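## Task

Take the cryo box standing on the desk and set it upright on the floor of the freezer's chamber, then close the freezer door far enough that its gasket keeps it shut. The other boxes must stay on their own levels, and the loose freezer must end no more than about a hand's width from its starting spot. Release the box and back the robot away at the end. The robot must not topple or be left leaning, or the task fails.

## Robot and tools

ROBOT. TidyBot++: a four-caster mobile base (0.54 m long, 0.50 m wide, 0.38 m tall) carrying one seven-joint arm with a two-finger gripper. There is only one arm, so every arm argument refers to it. The shoulder is 0.12 m ahead of the base centre and 0.68 m up. Segments: upper arm 0.42 m, forearm 0.31 m, hand 0.31 m. Cameras: base_camera (on the base, facing forward and down) and wrist_camera (looks along the hand). The arm starts folded, hand pointing down, reaching about 0.08 m beyond the base front.

FRAMES. Base frame: origin on the floor beneath the base centre, x ahead, y to the left, z up, in metres. hand_pose is given in it and marks the point between the finger pads; the hand's own z axis runs out along the fingers and the fingers close along its y axis. The odometry frame is the base frame as it stood at scene start; base_odometry (x, y in m, heading in rad, left positive, -3.142 to 3.142) comes only from wheel turns, so slipping shows up as travel and drift of a few cm builds up.

move. Keys base, joints, target and speeds form one action whose motions begin together; cameras and blocking are options. Unknown keys make the call invalid; out-of-range values get it refused.
- base: one object with any of translate_m (forward positive, -2 to 2 m), strafe_m (left positive, -2 to 2 m), rotate_rad (counter-clockwise seen from above positive, -6.3 to 6.3 rad). These are offsets relative to where the base last reported itself, along its axes at that moment. A base move is cut off after 14 s.
- joints: one object of absolute targets by name, in radians: joint_1_rad to joint_7_rad, plus gripper_pos (0 fully open to 1 fully closed; finger gap roughly 85 x (1 - gripper_pos) mm). Ranges: joint_2_rad ±2.249, joint_4_rad ±2.579, joint_6_rad ±2.099; joints 1, 3, 5, 7 are unlimited but go the short way, so turn them in steps below half a revolution. Signs: joint_1_rad positive rotates the arm clockwise from above (opposite to rotate_rad); joint_2_rad 0 is upper arm vertical, positive tips it forward; joint_4_rad 0 is straight, negative bends the forearm forward (with joint_3_rad at 3.14); joint_6_rad negative bends the hand forward; joint_7_rad positive turns a downward hand counter-clockwise, and at 1.57 the fingers part to the robot's left and right.
- target: a single list of seven numbers [x, y, z, qw, qx, qy, qz], an absolute hand pose in the base frame, metres plus a unit quaternion. With target, joints may hold only gripper_pos.
- speeds: per-action caps: translate_m and strafe_m 0.05 to 0.5 m/s, rotate_rad 0.1 to 1.57 rad/s. For a combined translate/strafe move give the speed under just one key.
- cameras: list of base_camera, wrist_camera or all; omitted/null means all, [] means none.
- blocking: true or omitted returns when everything rests; false returns in about 0.5 s while motion continues (check with wait(0)).

wait: seconds from 0 to 10; returns state and pictures. stop: brakes all running motions. zoom_image: camera plus region [x0, y0, x1, y1] in pixels, at most 504 x 504. finished_scene: scene (1 or 2); irreversible.

RESULTS. The move line reads done or the worst status. base_status, joint_status, hand_status can say done, moving, off_target, not_followed, contact_stop, time_out, torque_fault or limit_stop_at_motor_heat. hand_target is where the joints' targets would put the hand; hand_pose is where it is. motor_effort gives percent of maximum per motor, peak of the last action in brackets. base_tilt is degrees of forward/right lean. on_its_own lists uncommanded behaviour. Warnings: "joint command not followed" (self-collision check, with "cause:"), "pose unreachable", "ARM HIT", MOTOR HOT, OVER-TEMPERATURE FAULT; there is also a Motor temperatures line. The pictures line gives image order. If a move or wait is refused, or an uncommanded stop appears, the remaining move, wait and finished_scene calls of that reply are skipped.

HAND MOVES. Target moves usually land within about 3 cm; correct by adding (wanted - measured) to the previous target. To hold still, resend hand_target, not hand_pose. A held load makes the arm sag. A downward hand reaches at most about 0.94 m high, only near the base. Low forward poses close to the base can miss or drive the arm into the base. The arm does not avoid furniture and keeps pushing if blocked. When a carried box touches down, hand_pose nearly stops dropping while effort shifts slightly.

AVOID. Do not drop the box or release it while moving; set it down gently. Do not slam the door or shove the freezer more than about 10 cm. Avoid hard gripping of a box still resting on something and heavy twisting or pulling on the gripper. Never drive or rotate while the arm is snagged above about 0.6 m, and avoid big sideways swings with the arm stretched: the robot can tip. Torque limits are 104.5 N m (joints 1 to 4) and 51.3 N m (joints 5 to 7); exceeding them freezes the arm for 10 s. Motors overheat from holding loads or pushing at unreachable poses: warning at 60 °C, weak braking at 75 °C. Loose objects may occasionally get a brief nudge.

Each tool is called after "Emit:" as name(argument=value, ...), one argument or row to a line, values as JSON.

## Session

Emit:
move(
)

Scene clock: 0.00 s.
Motor temperatures (°C): [40 39 36 40 39 39 48]
base_odometry: x=+0.000 y=+0.000 heading=+0.000
base_tilt: forward=+0.5 right=-0.1
base_status: not commanded
joint_positions: joint_1_rad=-0.048 joint_2_rad=-0.305 joint_3_rad=+3.129 joint_4_rad=-2.544 joint_5_rad=+0.049 joint_6_rad=-0.915 joint_7_rad=+1.572 gripper_pos=+0.000
joint_status: not commanded
motor_effort: joint_1_rad=+1 joint_2_rad=-2 joint_3_rad=-1 joint_4_rad=+13 joint_5_rad=+0 joint_6_rad=+1 joint_7_rad=-1
hand_pose: x=+0.2361 y=-0.0041 z=+0.5774 quat_wxyz=(+0.021, +0.999, +0.046, -0.005) (m; base frame)
hand_target: x=+0.2376 y=-0.0040 z=+0.5781 quat_wxyz=(+0.021, +0.999, +0.046, -0.004) (m; base frame)
hand_status: not commanded
pictures: base_camera, wrist_camera

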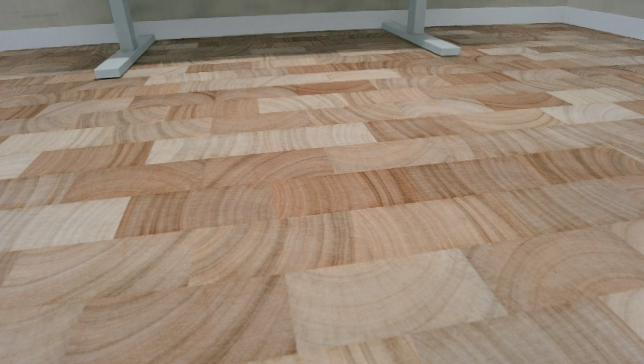

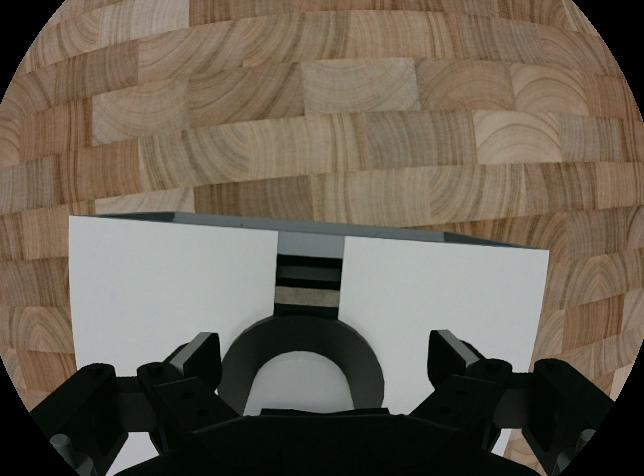

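Emit:
move(
  joints={"joint_6_rad": 0.5},
)

Emit:
move(
  base={"rotate_rad": 1.2},
)

Emit:
move(
  base={"rotate_rad": 1.2},
)

Emit:
move(
  base={"rotate_rad": 1.2},
)

Emit:
move(
  base={"rotate_rad": 1.2},
)

Scene clock: 7.70 s.
Motor temperatures (°C): [40 39 36 40 39 39 48]
move: done
base_odometry: x=+0.000 y=+0.000 heading=+0.000
base_tilt: forward=+0.5 right=-0.1
base_status: not commanded
joint_positions: joint_1_rad=-0.048 joint_2_rad=-0.305 joint_3_rad=+3.129 joint_4_rad=-2.544 joint_5_rad=+0.049 joint_6_rad=+0.467 joint_7_rad=+1.572 gripper_pos=+0.000
joint_status: all done
motor_effort: joint_1_rad=+0(1) joint_2_rad=-8(8) joint_3_rad=+0(1) joint_4_rad=+19(19) joint_5_rad=+0(1) joint_6_rad=+9(10) joint_7_rad=+0(1)
hand_pose: x=+0.5427 y=+0.0341 z=+0.8258 quat_wxyz=(-0.012, +0.773, +0.049, +0.632) (m; base frame)
hand_target: x=+0.5453 y=+0.0347 z=+0.8378 quat_wxyz=(-0.012, +0.762, +0.049, +0.646) (m; base frame)
hand_status: not commanded
pictures: base_camera, wrist_camera
camera_calibration:
wrist_camera: T_world_to_cam=[[0.106313, -0.993734, 0.0344863, -0.0504582], [-0.262015, -0.0614547, -0.963105, 0.990249], [0.95919, 0.0933547, -0.266907, -0.16088], [0, 0, 0, 1]] pos_world=[0.419139, 0.0257323, 0.912514]

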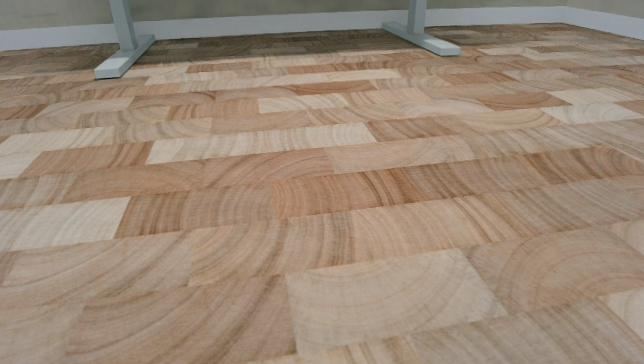

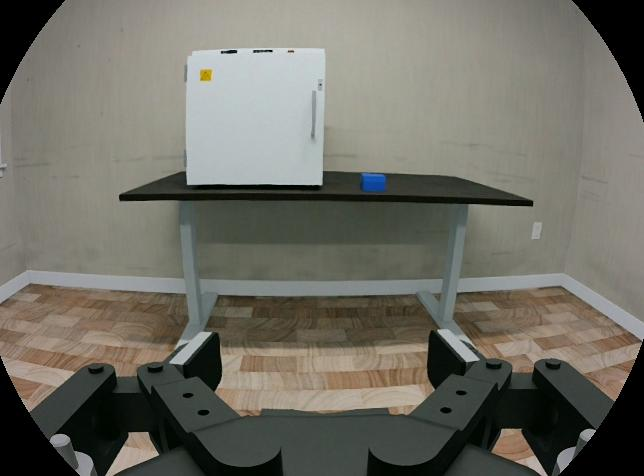

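Scene clock: 9.77 s.
Motor temperatures (°C): [40 39 36 40 39 39 48]
move: done
base_odometry: x=+0.000 y=+0.000 heading=+1.200
base_tilt: forward=+0.5 right=-0.1
base_status: done
joint_positions: joint_1_rad=-0.048 joint_2_rad=-0.305 joint_3_rad=+3.129 joint_4_rad=-2.544 joint_5_rad=+0.049 joint_6_rad=+0.467 joint_7_rad=+1.572 gripper_pos=+0.000
joint_status: not commanded
motor_effort: joint_1_rad=+0(1) joint_2_rad=-8(9) joint_3_rad=+0(2) joint_4_rad=+18(18) joint_5_rad=-1(1) joint_6_rad=+9(10) joint_7_rad=-1(1)
hand_pose: x=+0.5427 y=+0.0342 z=+0.8260 quat_wxyz=(-0.012, +0.773, +0.049, +0.632) (m; base frame)
hand_target: x=+0.5453 y=+0.0347 z=+0.8378 quat_wxyz=(-0.012, +0.762, +0.049, +0.646) (m; base frame)
hand_status: not commanded
pictures: base_camera, wrist_camera
camera_calibration:
wrist_camera: T_world_to_cam=[[0.106606, -0.993702, 0.0345239, -0.0505215], [-0.261353, -0.0615054, -0.963282, 0.990249], [0.959338, 0.0936688, -0.266263, -0.16149], [0, 0, 0, 1]] pos_world=[0.419114, 0.0258289, 0.912634]

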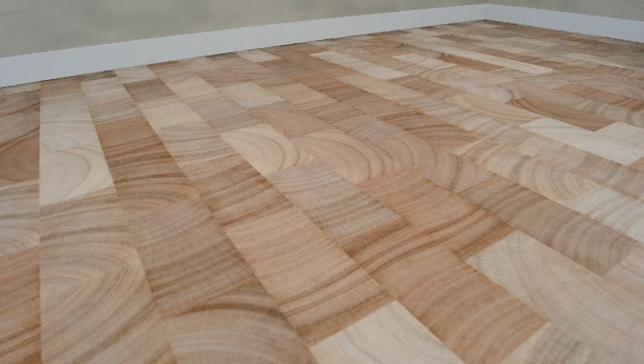

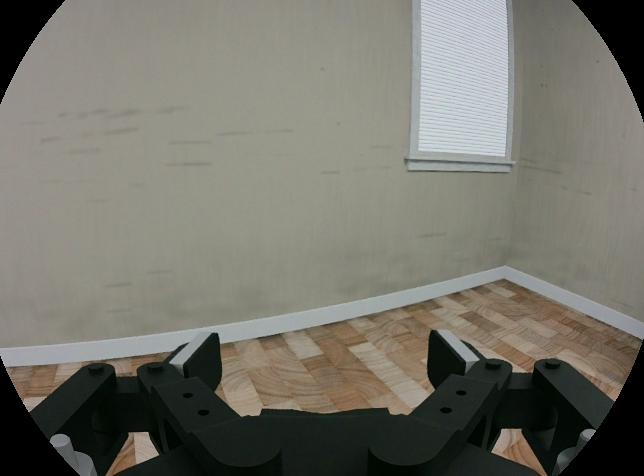

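Scene clock: 11.83 s.
Motor temperatures (°C): [40 39 36 40 39 39 48]
move: done
base_odometry: x=+0.000 y=+0.000 heading=+2.399
base_tilt: forward=+0.5 right=-0.1
base_status: done
joint_positions: joint_1_rad=-0.048 joint_2_rad=-0.305 joint_3_rad=+3.129 joint_4_rad=-2.544 joint_5_rad=+0.049 joint_6_rad=+0.467 joint_7_rad=+1.572 gripper_pos=+0.000
joint_status: not commanded
motor_effort: joint_1_rad=-1(2) joint_2_rad=-8(9) joint_3_rad=-1(2) joint_4_rad=+18(19) joint_5_rad=-1(1) joint_6_rad=+9(9) joint_7_rad=-1(1)
hand_pose: x=+0.5427 y=+0.0343 z=+0.8261 quat_wxyz=(-0.012, +0.773, +0.049, +0.632) (m; base frame)
hand_target: x=+0.5453 y=+0.0347 z=+0.8378 quat_wxyz=(-0.012, +0.762, +0.049, +0.646) (m; base frame)
hand_status: not commanded
pictures: base_camera, wrist_camera
camera_calibration:
wrist_camera: T_world_to_cam=[[0.106808, -0.993679, 0.0345533, -0.0505663], [-0.261163, -0.0615697, -0.963329, 0.990247], [0.959367, 0.093867, -0.266089, -0.161654], [0, 0, 0, 1]] pos_world=[0.419102, 0.0258965, 0.912667]

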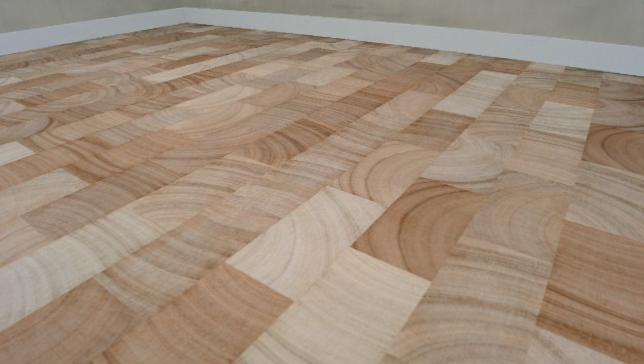

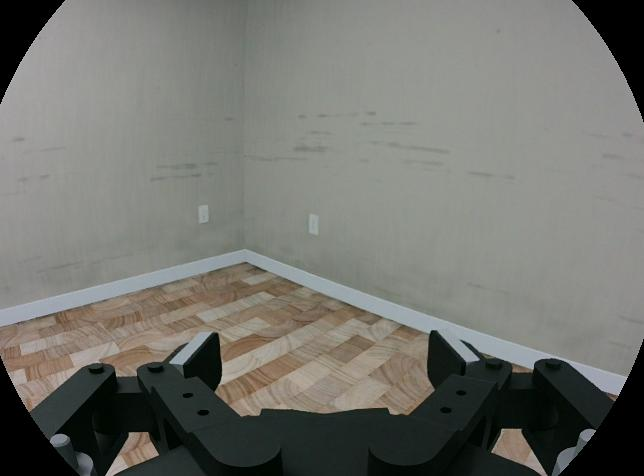

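Scene clock: 13.90 s.
Motor temperatures (°C): [40 39 36 40 39 39 48]
move: done
base_odometry: x=+0.000 y=+0.000 heading=-2.684
base_tilt: forward=+0.6 right=-0.1
base_status: done
joint_positions: joint_1_rad=-0.048 joint_2_rad=-0.305 joint_3_rad=+3.129 joint_4_rad=-2.544 joint_5_rad=+0.049 joint_6_rad=+0.468 joint_7_rad=+1.572 gripper_pos=+0.000
joint_status: not commanded
motor_effort: joint_1_rad=+0(1) joint_2_rad=-8(9) joint_3_rad=+0(2) joint_4_rad=+18(19) joint_5_rad=+0(1) joint_6_rad=+8(10) joint_7_rad=-1(1)
hand_pose: x=+0.5427 y=+0.0344 z=+0.8261 quat_wxyz=(-0.012, +0.773, +0.049, +0.632) (m; base frame)
hand_target: x=+0.5453 y=+0.0347 z=+0.8378 quat_wxyz=(-0.012, +0.762, +0.049, +0.646) (m; base frame)
hand_status: not commanded
pictures: base_camera, wrist_camera
camera_calibration:
wrist_camera: T_world_to_cam=[[0.10698, -0.99366, 0.0345818, -0.0506066], [-0.261035, -0.0616309, -0.96336, 0.990245], [0.959383, 0.094033, -0.265973, -0.161762], [0, 0, 0, 1]] pos_world=[0.419094, 0.0259549, 0.912688]

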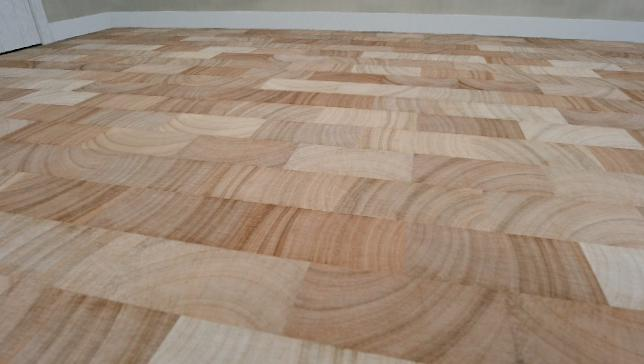

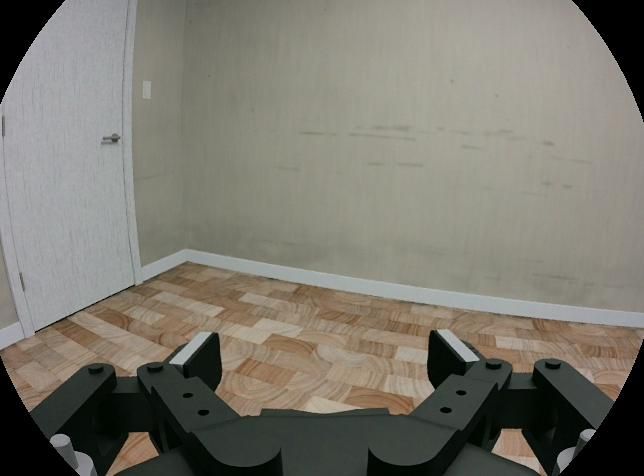

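Scene clock: 15.97 s.
Motor temperatures (°C): [40 39 36 40 39 39 48]
move: done
base_odometry: x=+0.000 y=+0.000 heading=-1.485
base_tilt: forward=+0.5 right=-0.2
base_status: done
joint_positions: joint_1_rad=-0.048 joint_2_rad=-0.305 joint_3_rad=+3.129 joint_4_rad=-2.544 joint_5_rad=+0.049 joint_6_rad=+0.468 joint_7_rad=+1.572 gripper_pos=+0.000
joint_status: not commanded
motor_effort: joint_1_rad=+0(2) joint_2_rad=-8(9) joint_3_rad=+0(2) joint_4_rad=+18(19) joint_5_rad=+0(1) joint_6_rad=+9(10) joint_7_rad=+0(1)
hand_pose: x=+0.5427 y=+0.0345 z=+0.8261 quat_wxyz=(-0.012, +0.773, +0.049, +0.632) (m; base frame)
hand_target: x=+0.5453 y=+0.0347 z=+0.8378 quat_wxyz=(-0.012, +0.762, +0.049, +0.646) (m; base frame)
hand_status: not commanded
pictures: base_camera, wrist_camera
camera_calibration:
wrist_camera: T_world_to_cam=[[0.107124, -0.993643, 0.0346004, -0.0506366], [-0.260966, -0.0616809, -0.963375, 0.990243], [0.959386, 0.0941706, -0.265915, -0.161815], [0, 0, 0, 1]] pos_world=[0.419088, 0.0260026, 0.912699]

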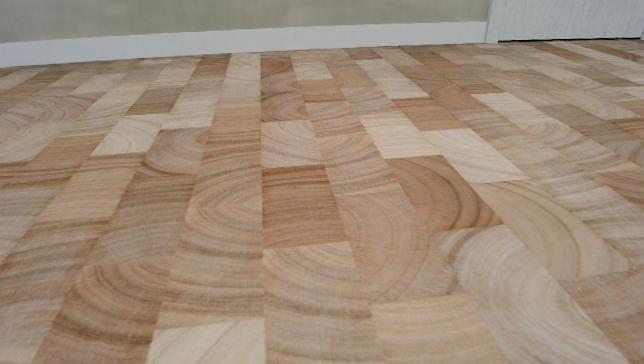

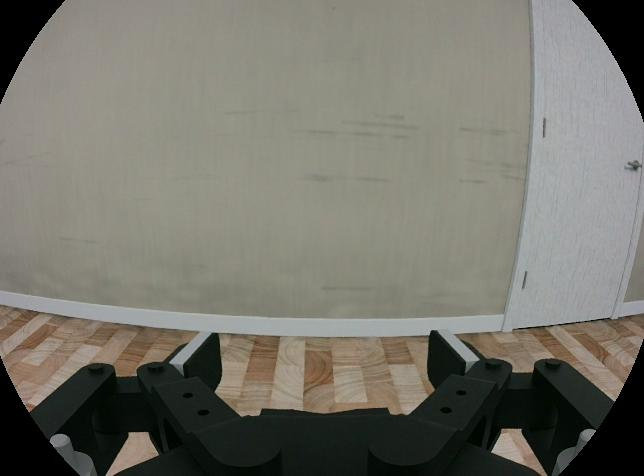

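Emit:
move(
  base={"rotate_rad": 1.485},
)

Emit:
zoom_image(
  camera="wrist_camera",
  region=[110, 30, 550, 260],
)

Scene clock: 19.90 s.
Motor temperatures (°C): [40 39 36 39 39 39 48]
move: done
base_odometry: x=+0.000 y=+0.000 heading=+0.000
base_tilt: forward=+0.5 right=-0.1
base_status: done
joint_positions: joint_1_rad=-0.048 joint_2_rad=-0.305 joint_3_rad=+3.129 joint_4_rad=-2.544 joint_5_rad=+0.049 joint_6_rad=+0.468 joint_7_rad=+1.572 gripper_pos=+0.000
joint_status: not commanded
motor_effort: joint_1_rad=+0(2) joint_2_rad=-8(9) joint_3_rad=-1(2) joint_4_rad=+18(18) joint_5_rad=+0(1) joint_6_rad=+9(10) joint_7_rad=-1(1)
hand_pose: x=+0.5427 y=+0.0345 z=+0.8261 quat_wxyz=(-0.012, +0.773, +0.049, +0.632) (m; base frame)
hand_target: x=+0.5453 y=+0.0347 z=+0.8378 quat_wxyz=(-0.012, +0.762, +0.049, +0.646) (m; base frame)
hand_status: not commanded
pictures: base_camera, wrist_camera
camera_calibration:
wrist_camera: T_world_to_cam=[[0.107295, -0.993624, 0.0346279, -0.050676], [-0.260896, -0.0617467, -0.96339, 0.990241], [0.959386, 0.0943328, -0.265858, -0.161867], [0, 0, 0, 1]] pos_world=[0.41908, 0.0260607, 0.912709]

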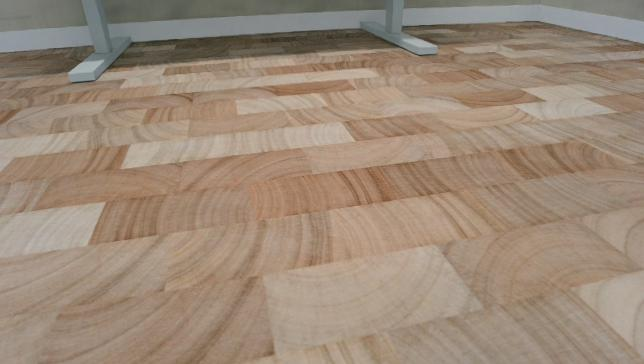

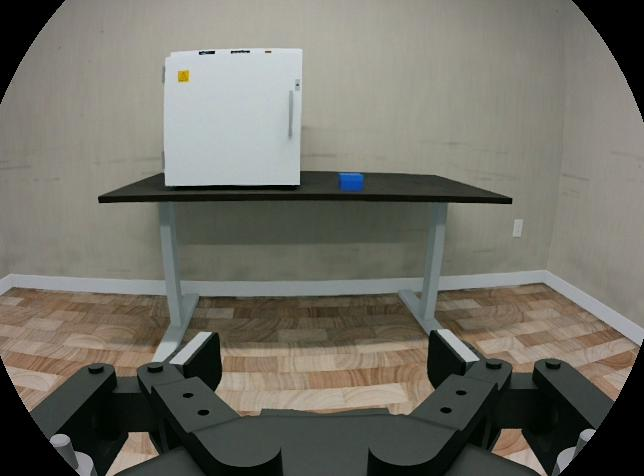

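Scaled by 1.145.

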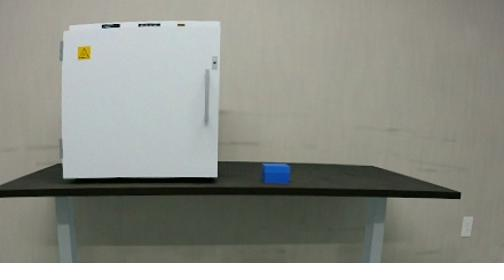

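Emit:
move(
  base={"translate_m": 0.65},
)

Emit:
zoom_image(
  camera="wrist_camera",
  region=[70, 0, 520, 330],
)

Scene clock: 32.03 s.
Motor temperatures (°C): [39 39 35 39 39 39 48]
move: done
base_odometry: x=+0.650 y=+0.000 heading=+0.001
base_tilt: forward=+0.5 right=+0.0
base_status: done
joint_positions: joint_1_rad=-0.048 joint_2_rad=-0.303 joint_3_rad=+3.129 joint_4_rad=-2.544 joint_5_rad=+0.049 joint_6_rad=+0.469 joint_7_rad=+1.572 gripper_pos=+0.000
joint_status: not commanded
motor_effort: joint_1_rad=+0(1) joint_2_rad=-8(10) joint_3_rad=+0(1) joint_4_rad=+18(19) joint_5_rad=+1(1) joint_6_rad=+9(10) joint_7_rad=-1(1)
hand_pose: x=+0.5431 y=+0.0346 z=+0.8257 quat_wxyz=(-0.012, +0.773, +0.049, +0.632) (m; base frame)
hand_target: x=+0.5453 y=+0.0347 z=+0.8378 quat_wxyz=(-0.012, +0.762, +0.049, +0.646) (m; base frame)
hand_status: not commanded
pictures: base_camera, wrist_camera
camera_calibration:
wrist_camera: T_world_to_cam=[[0.107377, -0.993619, 0.0345305, -0.0506256], [-0.261471, -0.0617309, -0.963235, 0.990114], [0.95922, 0.0944008, -0.266431, -0.161794], [0, 0, 0, 1]] pos_world=[0.419518, 0.0260915, 0.912354]

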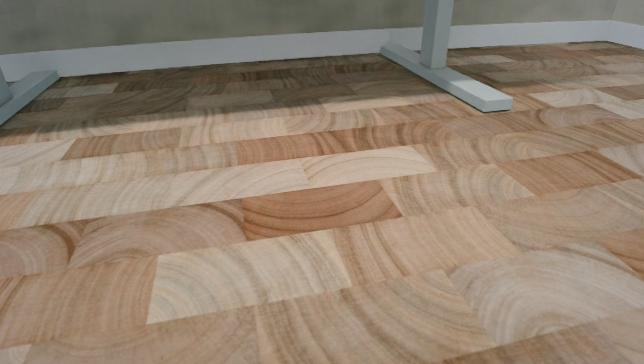

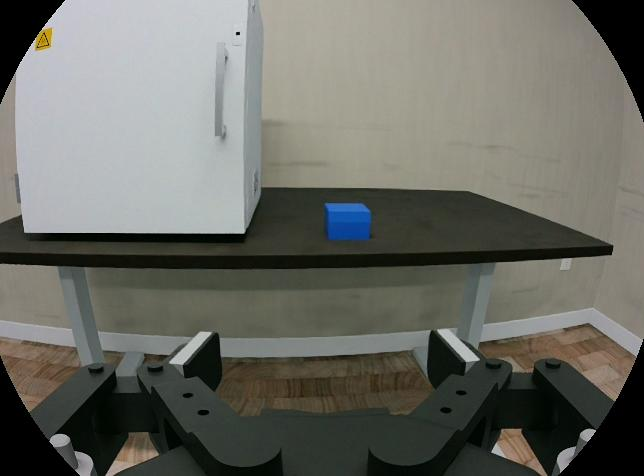

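Scaled by 1.120.

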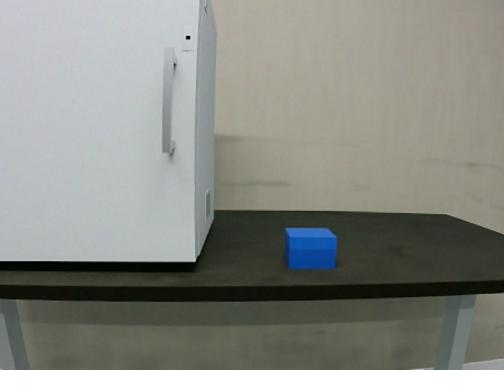

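Emit:
move(
  base={"rotate_rad": 0.23},
  joints={"joint_1_rad": 0, "joint_5_rad": 0, "joint_7_rad": 1.57, "joint_6_rad": 0.65, "joint_3_rad": 3.1416},
)

Emit:
zoom_image(
  camera="wrist_camera",
  region=[100, 0, 600, 330],
)

Scene clock: 48.87 s.
Motor temperatures (°C): [39 38 35 39 39 39 48]
move: done
base_odometry: x=+0.650 y=+0.000 heading=+0.231
base_tilt: forward=+0.4 right=-0.2
base_status: done
joint_positions: joint_1_rad=-0.005 joint_2_rad=-0.303 joint_3_rad=+3.134 joint_4_rad=-2.544 joint_5_rad=+0.022 joint_6_rad=+0.624 joint_7_rad=+1.572 gripper_pos=+0.000
joint_status: all done
motor_effort: joint_1_rad=+0(2) joint_2_rad=-8(9) joint_3_rad=+0(2) joint_4_rad=+19(19) joint_5_rad=+0(1) joint_6_rad=+9(10) joint_7_rad=-1(1)
hand_pose: x=+0.5504 y=+0.0115 z=+0.8737 quat_wxyz=(-0.001, +0.723, +0.017, +0.691) (m; base frame)
hand_target: x=+0.5511 y=+0.0013 z=+0.8846 quat_wxyz=(+0.000, +0.712, +0.000, +0.702) (m; base frame)
hand_status: not commanded
pictures: base_camera, wrist_camera
camera_calibration:
wrist_camera: T_world_to_cam=[[0.0443373, -0.998905, 0.0149054, -0.024137], [-0.112847, -0.0198323, -0.993414, 0.980919], [0.992623, 0.0423632, -0.113603, -0.305114], [0, 0, 0, 1]] pos_world=[0.414627, 0.00826891, 0.940157]

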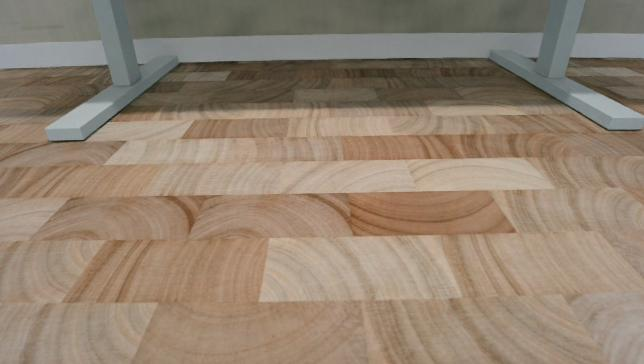

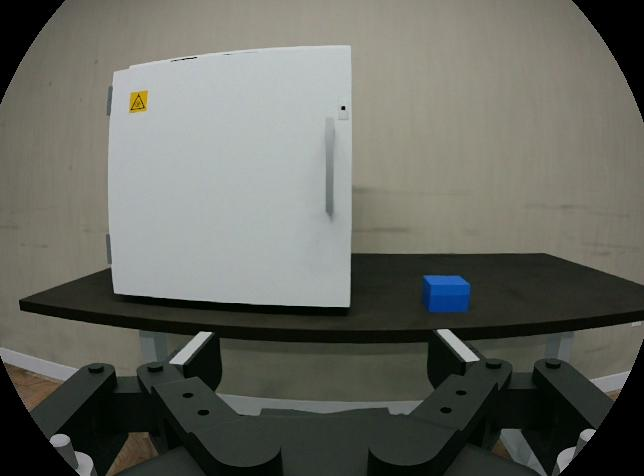

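Scaled by 1.008.

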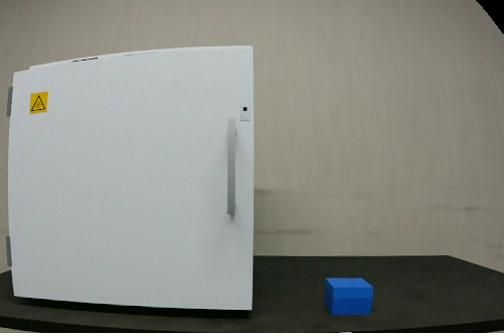

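Emit:
zoom_image(
  camera="wrist_camera",
  region=[390, 250, 500, 330],
)

Emit:
zoom_image(
  camera="wrist_camera",
  region=[290, 90, 370, 230],
)

Scaled by 4.582.

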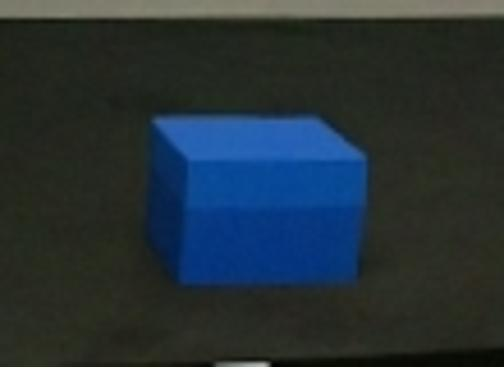

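Scaled by 3.600.

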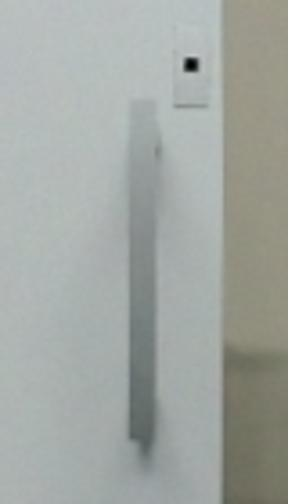

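Emit:
move(
  joints={"joint_1_rad": 0, "joint_2_rad": -0.1, "joint_3_rad": 3.1416, "joint_4_rad": -2.132, "joint_5_rad": 0, "joint_6_rad": 0.461, "joint_7_rad": 1.57},
  base={"translate_m": 0.28},
)

Emit:
zoom_image(
  camera="wrist_camera",
  region=[200, 0, 560, 400],
)

Scene clock: 91.57 s.
Motor temperatures (°C): [39 37 34 38 39 39 48]
move: done
base_odometry: x=+0.923 y=+0.064 heading=+0.232
base_tilt: forward=+0.5 right=-0.2
base_status: done
joint_positions: joint_1_rad=-0.005 joint_2_rad=-0.092 joint_3_rad=+3.134 joint_4_rad=-2.157 joint_5_rad=+0.022 joint_6_rad=+0.511 joint_7_rad=+1.572 gripper_pos=+0.000
joint_status: all done
motor_effort: joint_1_rad=+0(2) joint_2_rad=-17(21) joint_3_rad=-1(2) joint_4_rad=+20(20) joint_5_rad=+0(1) joint_6_rad=+9(11) joint_7_rad=+0(2)
hand_pose: x=+0.6681 y=+0.0122 z=+0.9566 quat_wxyz=(-0.001, +0.701, +0.016, +0.713) (m; base frame)
hand_target: x=+0.6698 y=+0.0013 z=+0.9605 quat_wxyz=(+0.000, +0.707, +0.000, +0.707) (m; base frame)
hand_status: not commanded
pictures: base_camera, wrist_camera
camera_calibration:
wrist_camera: T_world_to_cam=[[0.0416612, -0.998995, 0.0165463, -0.0295897], [-0.0507288, -0.0186543, -0.998538, 1.03996], [0.997843, 0.0407609, -0.051455, -0.475484], [0, 0, 0, 1]] pos_world=[0.528447, 0.00922099, 1.01447]

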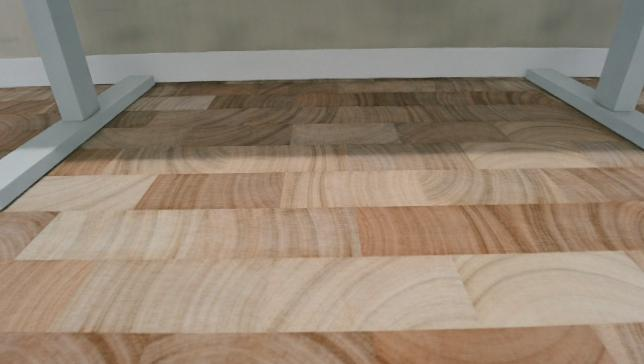

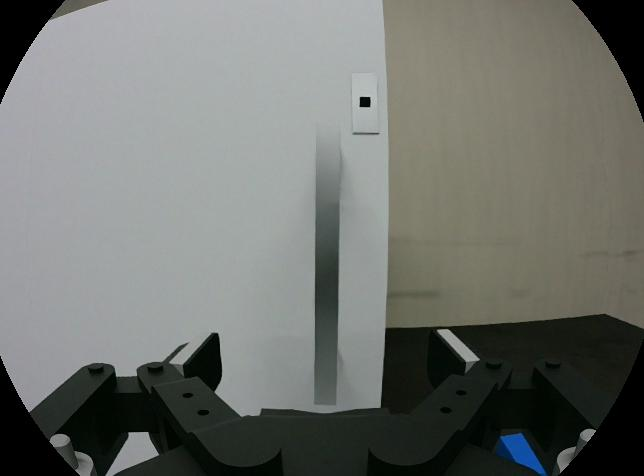

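Scaled by 1.260.

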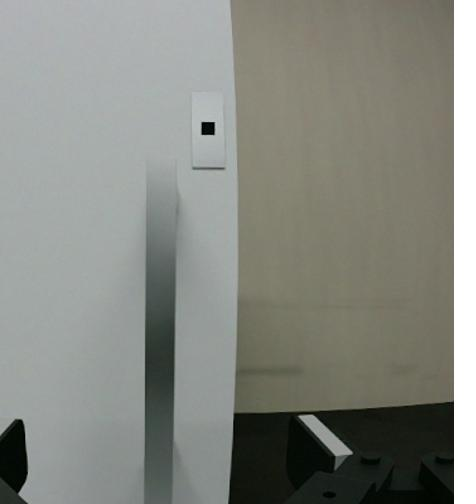

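Emit:
move(
  base={"translate_m": 0.055},
  speeds={"translate_m": 0.1},
)

Scene clock: 104.30 s.
Motor temperatures (°C): [39 37 34 38 39 39 48]
move: done
base_odometry: x=+0.976 y=+0.077 heading=+0.232
base_tilt: forward=+0.5 right=-0.2
base_status: done
joint_positions: joint_1_rad=-0.005 joint_2_rad=-0.091 joint_3_rad=+3.134 joint_4_rad=-2.156 joint_5_rad=+0.022 joint_6_rad=+0.510 joint_7_rad=+1.572 gripper_pos=+0.000
joint_status: not commanded
motor_effort: joint_1_rad=+0(1) joint_2_rad=-18(20) joint_3_rad=+0(1) joint_4_rad=+20(21) joint_5_rad=+1(1) joint_6_rad=+9(10) joint_7_rad=-1(1)
hand_pose: x=+0.6686 y=+0.0122 z=+0.9567 quat_wxyz=(-0.001, +0.701, +0.016, +0.713) (m; base frame)
hand_target: x=+0.6698 y=+0.0013 z=+0.9605 quat_wxyz=(+0.000, +0.707, +0.000, +0.707) (m; base frame)
hand_status: not commanded
pictures: base_camera, wrist_camera
camera_calibration:
wrist_camera: T_world_to_cam=[[0.0416427, -0.998996, 0.0165368, -0.0295958], [-0.0513369, -0.0186686, -0.998507, 1.04045], [0.997813, 0.0407316, -0.0520627, -0.475425], [0, 0, 0, 1]] pos_world=[0.529031, 0.00922258, 1.01464]

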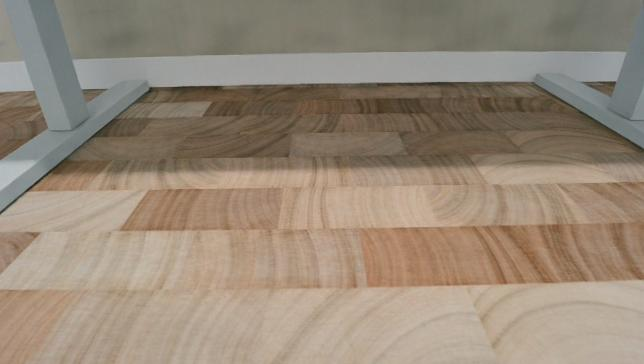

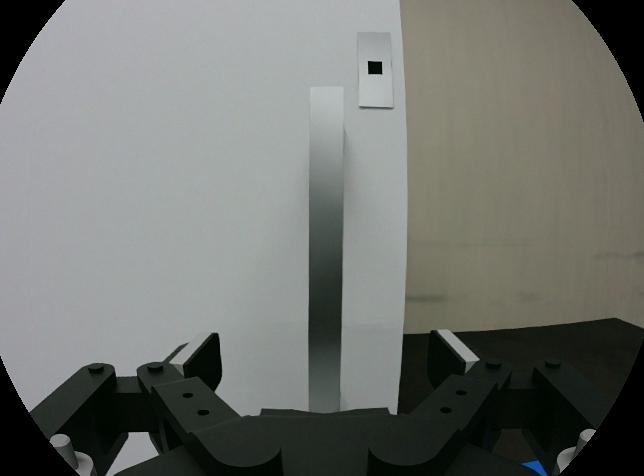

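Emit:
move(
  joints={"gripper_pos": 1},
)

Scene clock: 109.13 s.
Motor temperatures (°C): [39 37 34 38 39 39 48]
move: off_target
base_odometry: x=+0.976 y=+0.077 heading=+0.232
base_tilt: forward=+0.5 right=-0.2
base_status: not commanded
joint_positions: joint_1_rad=-0.005 joint_2_rad=-0.092 joint_3_rad=+3.134 joint_4_rad=-2.156 joint_5_rad=+0.021 joint_6_rad=+0.508 joint_7_rad=+1.572 gripper_pos=+0.890
joint_status: gripper_pos off_target (ended at +0.890, target +1.000)
motor_effort: joint_1_rad=+1(2) joint_2_rad=-18(18) joint_3_rad=+0(2) joint_4_rad=+20(22) joint_5_rad=+2(2) joint_6_rad=+10(10) joint_7_rad=+1(1)
hand_pose: x=+0.6685 y=+0.0118 z=+0.9567 quat_wxyz=(-0.001, +0.702, +0.015, +0.712) (m; base frame)
hand_target: x=+0.6698 y=+0.0013 z=+0.9605 quat_wxyz=(+0.000, +0.707, +0.000, +0.707) (m; base frame)
hand_status: not commanded
pictures: base_camera, wrist_camera
camera_calibration:
wrist_camera: T_world_to_cam=[[0.0406134, -0.999058, 0.0152877, -0.0281241], [-0.0519117, -0.0173895, -0.9985, 1.0408], [0.997825, 0.0397589, -0.052569, -0.474765], [0, 0, 0, 1]] pos_world=[0.528905, 0.00887743, 1.01471]

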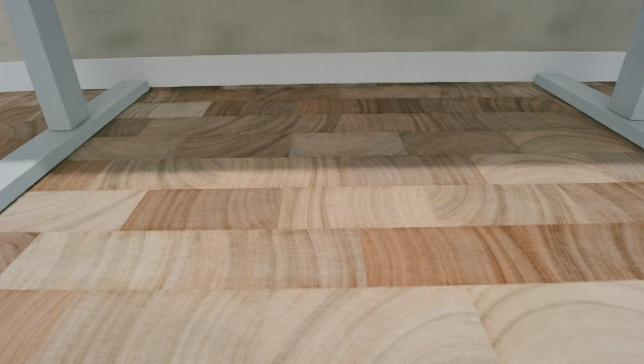

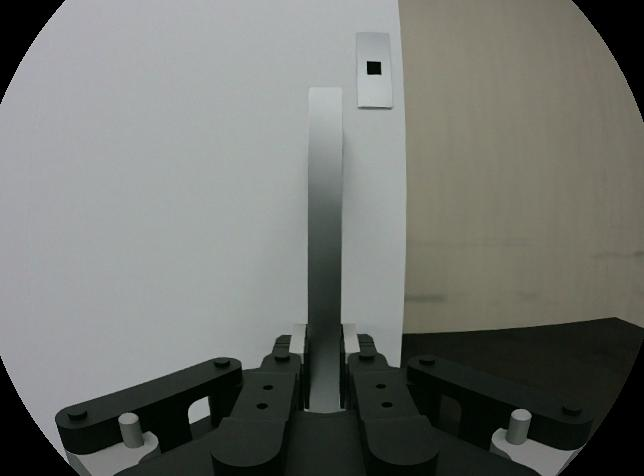

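Emit:
move(
  base={"translate_m": -0.03},
  speeds={"translate_m": 0.05},
)

Scene clock: 113.90 s.
Motor temperatures (°C): [39 37 33 38 39 39 48]
move: done
base_odometry: x=+0.947 y=+0.070 heading=+0.232
base_tilt: forward=+0.5 right=-0.2
base_status: done
joint_positions: joint_1_rad=-0.011 joint_2_rad=-0.072 joint_3_rad=+3.133 joint_4_rad=-2.134 joint_5_rad=+0.020 joint_6_rad=+0.504 joint_7_rad=+1.572 gripper_pos=+0.890
joint_status: not commanded
motor_effort: joint_1_rad=+2(4) joint_2_rad=-21(26) joint_3_rad=+1(4) joint_4_rad=+19(21) joint_5_rad=+2(3) joint_6_rad=+9(10) joint_7_rad=+1(1)
hand_pose: x=+0.6768 y=+0.0159 z=+0.9568 quat_wxyz=(-0.004, +0.703, +0.018, +0.711) (m; base frame)
hand_target: x=+0.6698 y=+0.0013 z=+0.9605 quat_wxyz=(+0.000, +0.707, +0.000, +0.707) (m; base frame)
hand_status: not commanded
pictures: base_camera, wrist_camera
camera_calibration:
wrist_camera: T_world_to_cam=[[0.0476622, -0.998757, 0.0145552, -0.0284309], [-0.0548981, -0.017169, -0.998344, 1.04333], [0.997354, 0.0467843, -0.0556482, -0.480023], [0, 0, 0, 1]] pos_world=[0.537385, 0.0119749, 1.0153]

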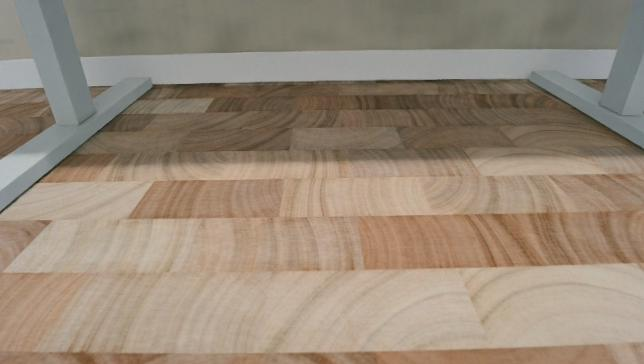

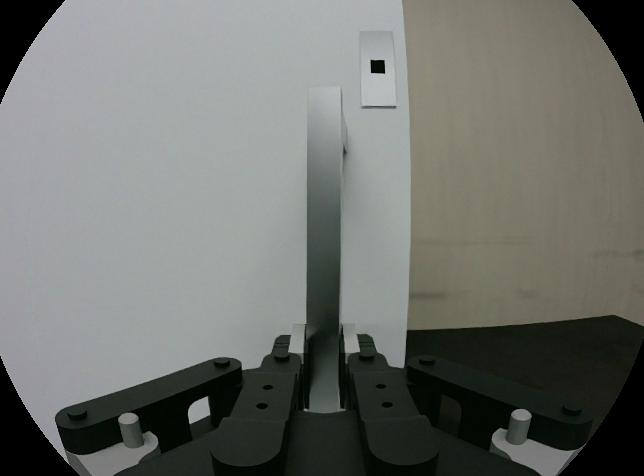

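Emit:
move(
  base={"translate_m": -0.065, "strafe_m": 0.22, "rotate_rad": -0.3},
  speeds={"translate_m": 0.08, "rotate_rad": 0.1},
)

Scene clock: 119.90 s.
Motor temperatures (°C): [39 37 33 38 39 39 48]
move: done
base_odometry: x=+0.833 y=+0.269 heading=-0.067
base_tilt: forward=+0.4 right=-0.1
base_status: done
joint_positions: joint_1_rad=-0.022 joint_2_rad=-0.073 joint_3_rad=+3.122 joint_4_rad=-2.134 joint_5_rad=+0.020 joint_6_rad=+0.502 joint_7_rad=+1.572 gripper_pos=+0.890
joint_status: not commanded
motor_effort: joint_1_rad=+7(8) joint_2_rad=-20(22) joint_3_rad=+6(7) joint_4_rad=+20(22) joint_5_rad=-1(3) joint_6_rad=+9(11) joint_7_rad=+1(2)
hand_pose: x=+0.6760 y=+0.0275 z=+0.9567 quat_wxyz=(-0.011, +0.703, +0.025, +0.711) (m; base frame)
hand_target: x=+0.6698 y=+0.0013 z=+0.9605 quat_wxyz=(+0.000, +0.707, +0.000, +0.707) (m; base frame)
hand_status: not commanded
pictures: base_camera, wrist_camera
camera_calibration:
wrist_camera: T_world_to_cam=[[0.0679578, -0.997577, 0.0148634, -0.0308698], [-0.0554014, -0.0186481, -0.99829, 1.04365], [0.996149, 0.0670182, -0.0565345, -0.478767], [0, 0, 0, 1]] pos_world=[0.536841, 0.0207531, 1.01525]

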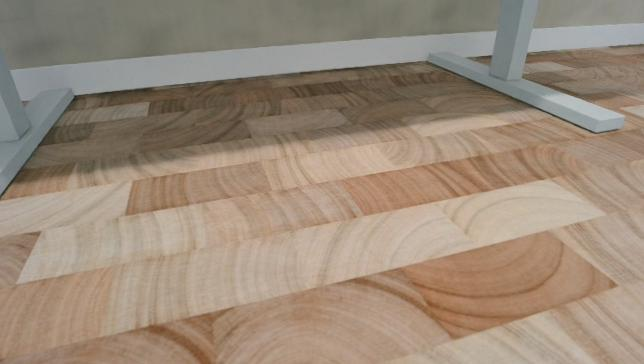

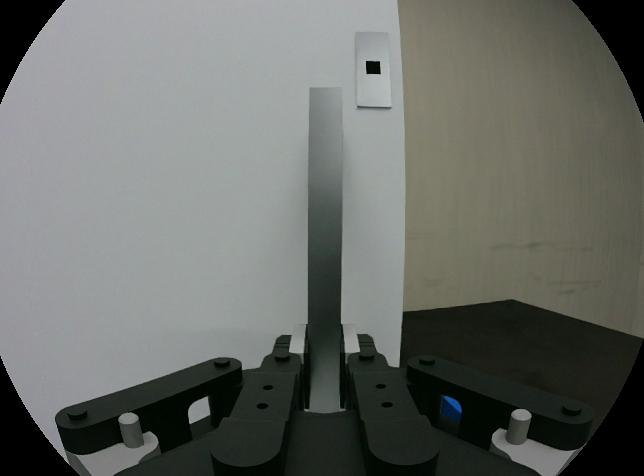

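Emit:
move(
  base={"translate_m": -0.09, "strafe_m": 0.218, "rotate_rad": -0.27},
  speeds={"translate_m": 0.09, "rotate_rad": 0.11},
)

Emit:
move(
  base={"translate_m": -0.091, "strafe_m": 0.21, "rotate_rad": -0.27},
  speeds={"translate_m": 0.09, "rotate_rad": 0.11},
)

Scene clock: 133.63 s.
Motor temperatures (°C): [39 37 33 38 39 39 48]
move: done
base_odometry: x=+0.758 y=+0.493 heading=-0.338
base_tilt: forward=+0.5 right=-0.1
base_status: done
joint_positions: joint_1_rad=-0.015 joint_2_rad=-0.075 joint_3_rad=+3.126 joint_4_rad=-2.136 joint_5_rad=+0.018 joint_6_rad=+0.500 joint_7_rad=+1.572 gripper_pos=+0.890
joint_status: not commanded
motor_effort: joint_1_rad=+1(9) joint_2_rad=-20(21) joint_3_rad=+1(8) joint_4_rad=+21(23) joint_5_rad=+0(3) joint_6_rad=+11(11) joint_7_rad=+1(2)
hand_pose: x=+0.6754 y=+0.0216 z=+0.9567 quat_wxyz=(-0.007, +0.703, +0.021, +0.711) (m; base frame)
hand_target: x=+0.6698 y=+0.0013 z=+0.9605 quat_wxyz=(+0.000, +0.707, +0.000, +0.707) (m; base frame)
hand_status: not commanded
pictures: base_camera, wrist_camera
camera_calibration:
wrist_camera: T_world_to_cam=[[0.0571361, -0.998278, 0.0132695, -0.0279059], [-0.0565085, -0.0165036, -0.998266, 1.04419], [0.996766, 0.0562872, -0.0573542, -0.477138], [0, 0, 0, 1]] pos_world=[0.536195, 0.0162317, 1.01538]

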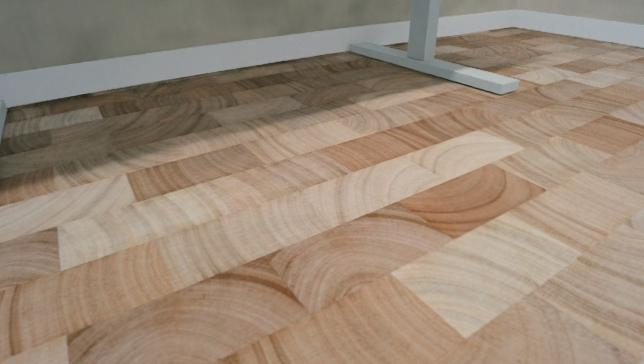

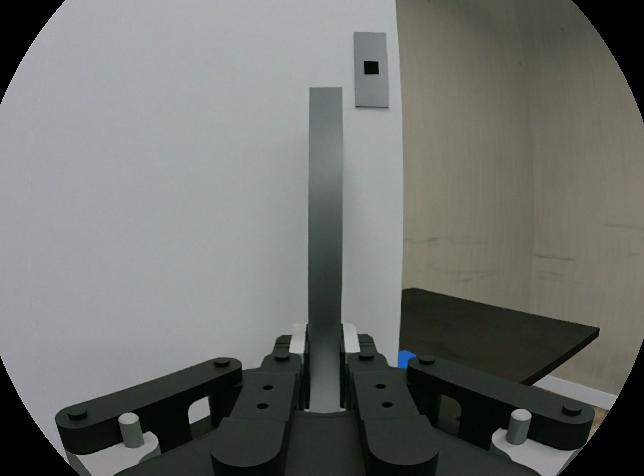

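Scene clock: 136.73 s.
Motor temperatures (°C): [39 37 33 38 39 39 48]
move: done
base_odometry: x=+0.742 y=+0.721 heading=-0.609
base_tilt: forward=+0.5 right=-0.1
base_status: done
joint_positions: joint_1_rad=-0.015 joint_2_rad=-0.077 joint_3_rad=+3.126 joint_4_rad=-2.137 joint_5_rad=+0.017 joint_6_rad=+0.499 joint_7_rad=+1.572 gripper_pos=+0.890
joint_status: not commanded
motor_effort: joint_1_rad=+4(8) joint_2_rad=-20(20) joint_3_rad=+3(7) joint_4_rad=+22(23) joint_5_rad=-1(3) joint_6_rad=+10(11) joint_7_rad=+1(1)
hand_pose: x=+0.6747 y=+0.0213 z=+0.9566 quat_wxyz=(-0.007, +0.703, +0.020, +0.711) (m; base frame)
hand_target: x=+0.6698 y=+0.0013 z=+0.9605 quat_wxyz=(+0.000, +0.707, +0.000, +0.707) (m; base frame)
hand_status: not commanded
pictures: base_camera, wrist_camera
camera_calibration:
wrist_camera: T_world_to_cam=[[0.0565211, -0.998326, 0.0122992, -0.0267594], [-0.0570853, -0.0155302, -0.998249, 1.04443], [0.996768, 0.05572, -0.0578675, -0.475873], [0, 0, 0, 1]] pos_world=[0.535469, 0.0160212, 1.01539]

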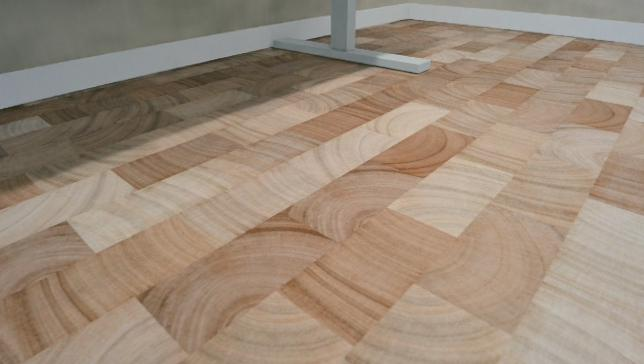

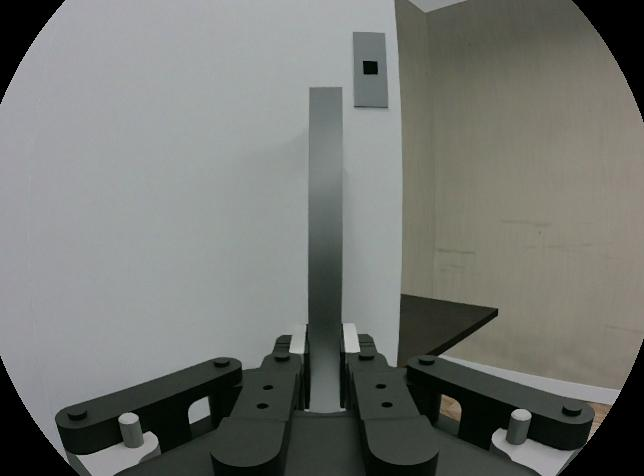

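Emit:
move(
  base={"translate_m": -0.091, "strafe_m": 0.21, "rotate_rad": -0.27},
  speeds={"translate_m": 0.09, "rotate_rad": 0.11},
  cameras=["wrist_camera"],
)

Emit:
move(
  base={"translate_m": -0.091, "strafe_m": 0.21, "rotate_rad": -0.27},
  speeds={"translate_m": 0.09, "rotate_rad": 0.11},
)

Scene clock: 142.70 s.
Motor temperatures (°C): [39 37 33 38 39 39 48]
move: done
base_odometry: x=+0.787 y=+0.946 heading=-0.879
base_tilt: forward=+0.5 right=-0.1
base_status: done
joint_positions: joint_1_rad=-0.014 joint_2_rad=-0.079 joint_3_rad=+3.127 joint_4_rad=-2.139 joint_5_rad=+0.016 joint_6_rad=+0.499 joint_7_rad=+1.572 gripper_pos=+0.890
joint_status: not commanded
motor_effort: joint_1_rad=+3(7) joint_2_rad=-19(20) joint_3_rad=+2(7) joint_4_rad=+22(23) joint_5_rad=+0(2) joint_6_rad=+11(12) joint_7_rad=+1(1)
hand_pose: x=+0.6739 y=+0.0202 z=+0.9566 quat_wxyz=(-0.007, +0.703, +0.019, +0.710) (m; base frame)
hand_target: x=+0.6698 y=+0.0013 z=+0.9605 quat_wxyz=(+0.000, +0.707, +0.000, +0.707) (m; base frame)
hand_status: not commanded
pictures: wrist_camera
camera_calibration:
wrist_camera: T_world_to_cam=[[0.0543527, -0.998453, 0.0117188, -0.0258691], [-0.0572683, -0.0148339, -0.998249, 1.04447], [0.996878, 0.0535864, -0.057986, -0.474996], [0, 0, 0, 1]] pos_world=[0.534735, 0.0151179, 1.0154]

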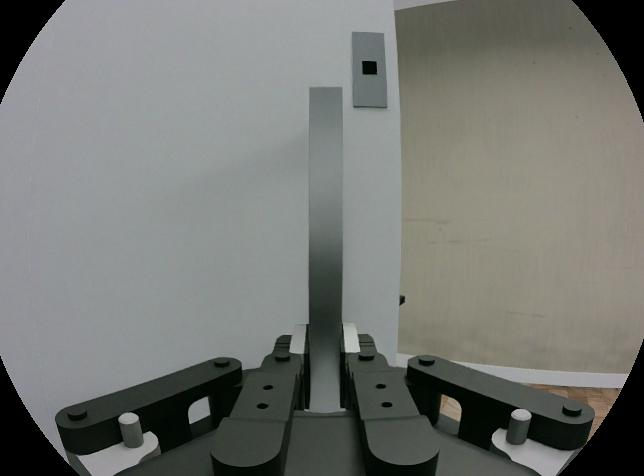

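Scene clock: 145.80 s.
Motor temperatures (°C): [39 37 33 38 39 39 48]
move: done
base_odometry: x=+0.891 y=+1.150 heading=-1.150
base_tilt: forward=+0.5 right=-0.1
base_status: done
joint_positions: joint_1_rad=-0.013 joint_2_rad=-0.082 joint_3_rad=+3.129 joint_4_rad=-2.141 joint_5_rad=+0.016 joint_6_rad=+0.498 joint_7_rad=+1.572 gripper_pos=+0.890
joint_status: not commanded
motor_effort: joint_1_rad=+2(8) joint_2_rad=-19(20) joint_3_rad=+3(7) joint_4_rad=+22(23) joint_5_rad=-1(2) joint_6_rad=+11(12) joint_7_rad=+1(1)
hand_pose: x=+0.6732 y=+0.0180 z=+0.9566 quat_wxyz=(-0.006, +0.704, +0.017, +0.710) (m; base frame)
hand_target: x=+0.6698 y=+0.0013 z=+0.9605 quat_wxyz=(+0.000, +0.707, +0.000, +0.707) (m; base frame)
hand_status: not commanded
pictures: base_camera, wrist_camera
camera_calibration:
wrist_camera: T_world_to_cam=[[0.0504819, -0.998663, 0.0111528, -0.0248283], [-0.0575676, -0.0140581, -0.998243, 1.04458], [0.997064, 0.0497511, -0.0582003, -0.473994], [0, 0, 0, 1]] pos_world=[0.53399, 0.0134715, 1.01543]

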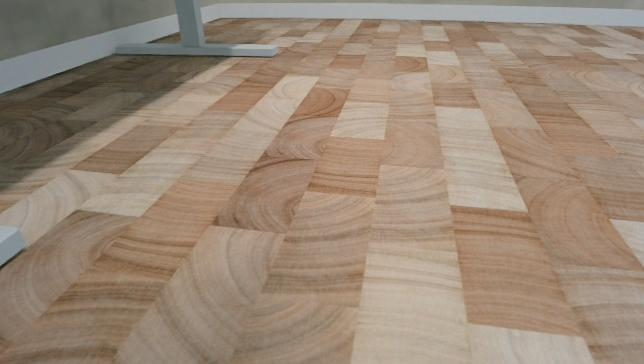

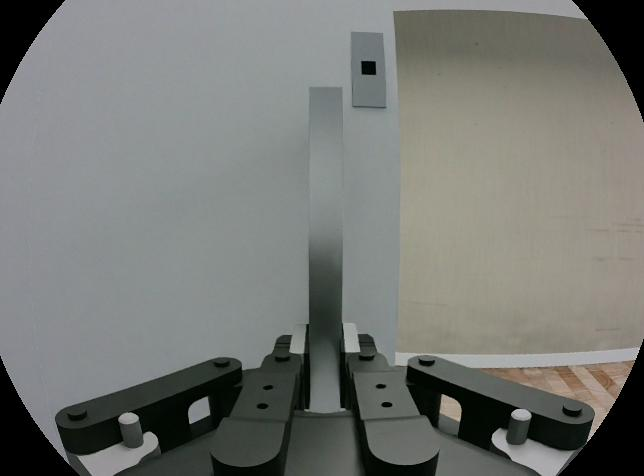

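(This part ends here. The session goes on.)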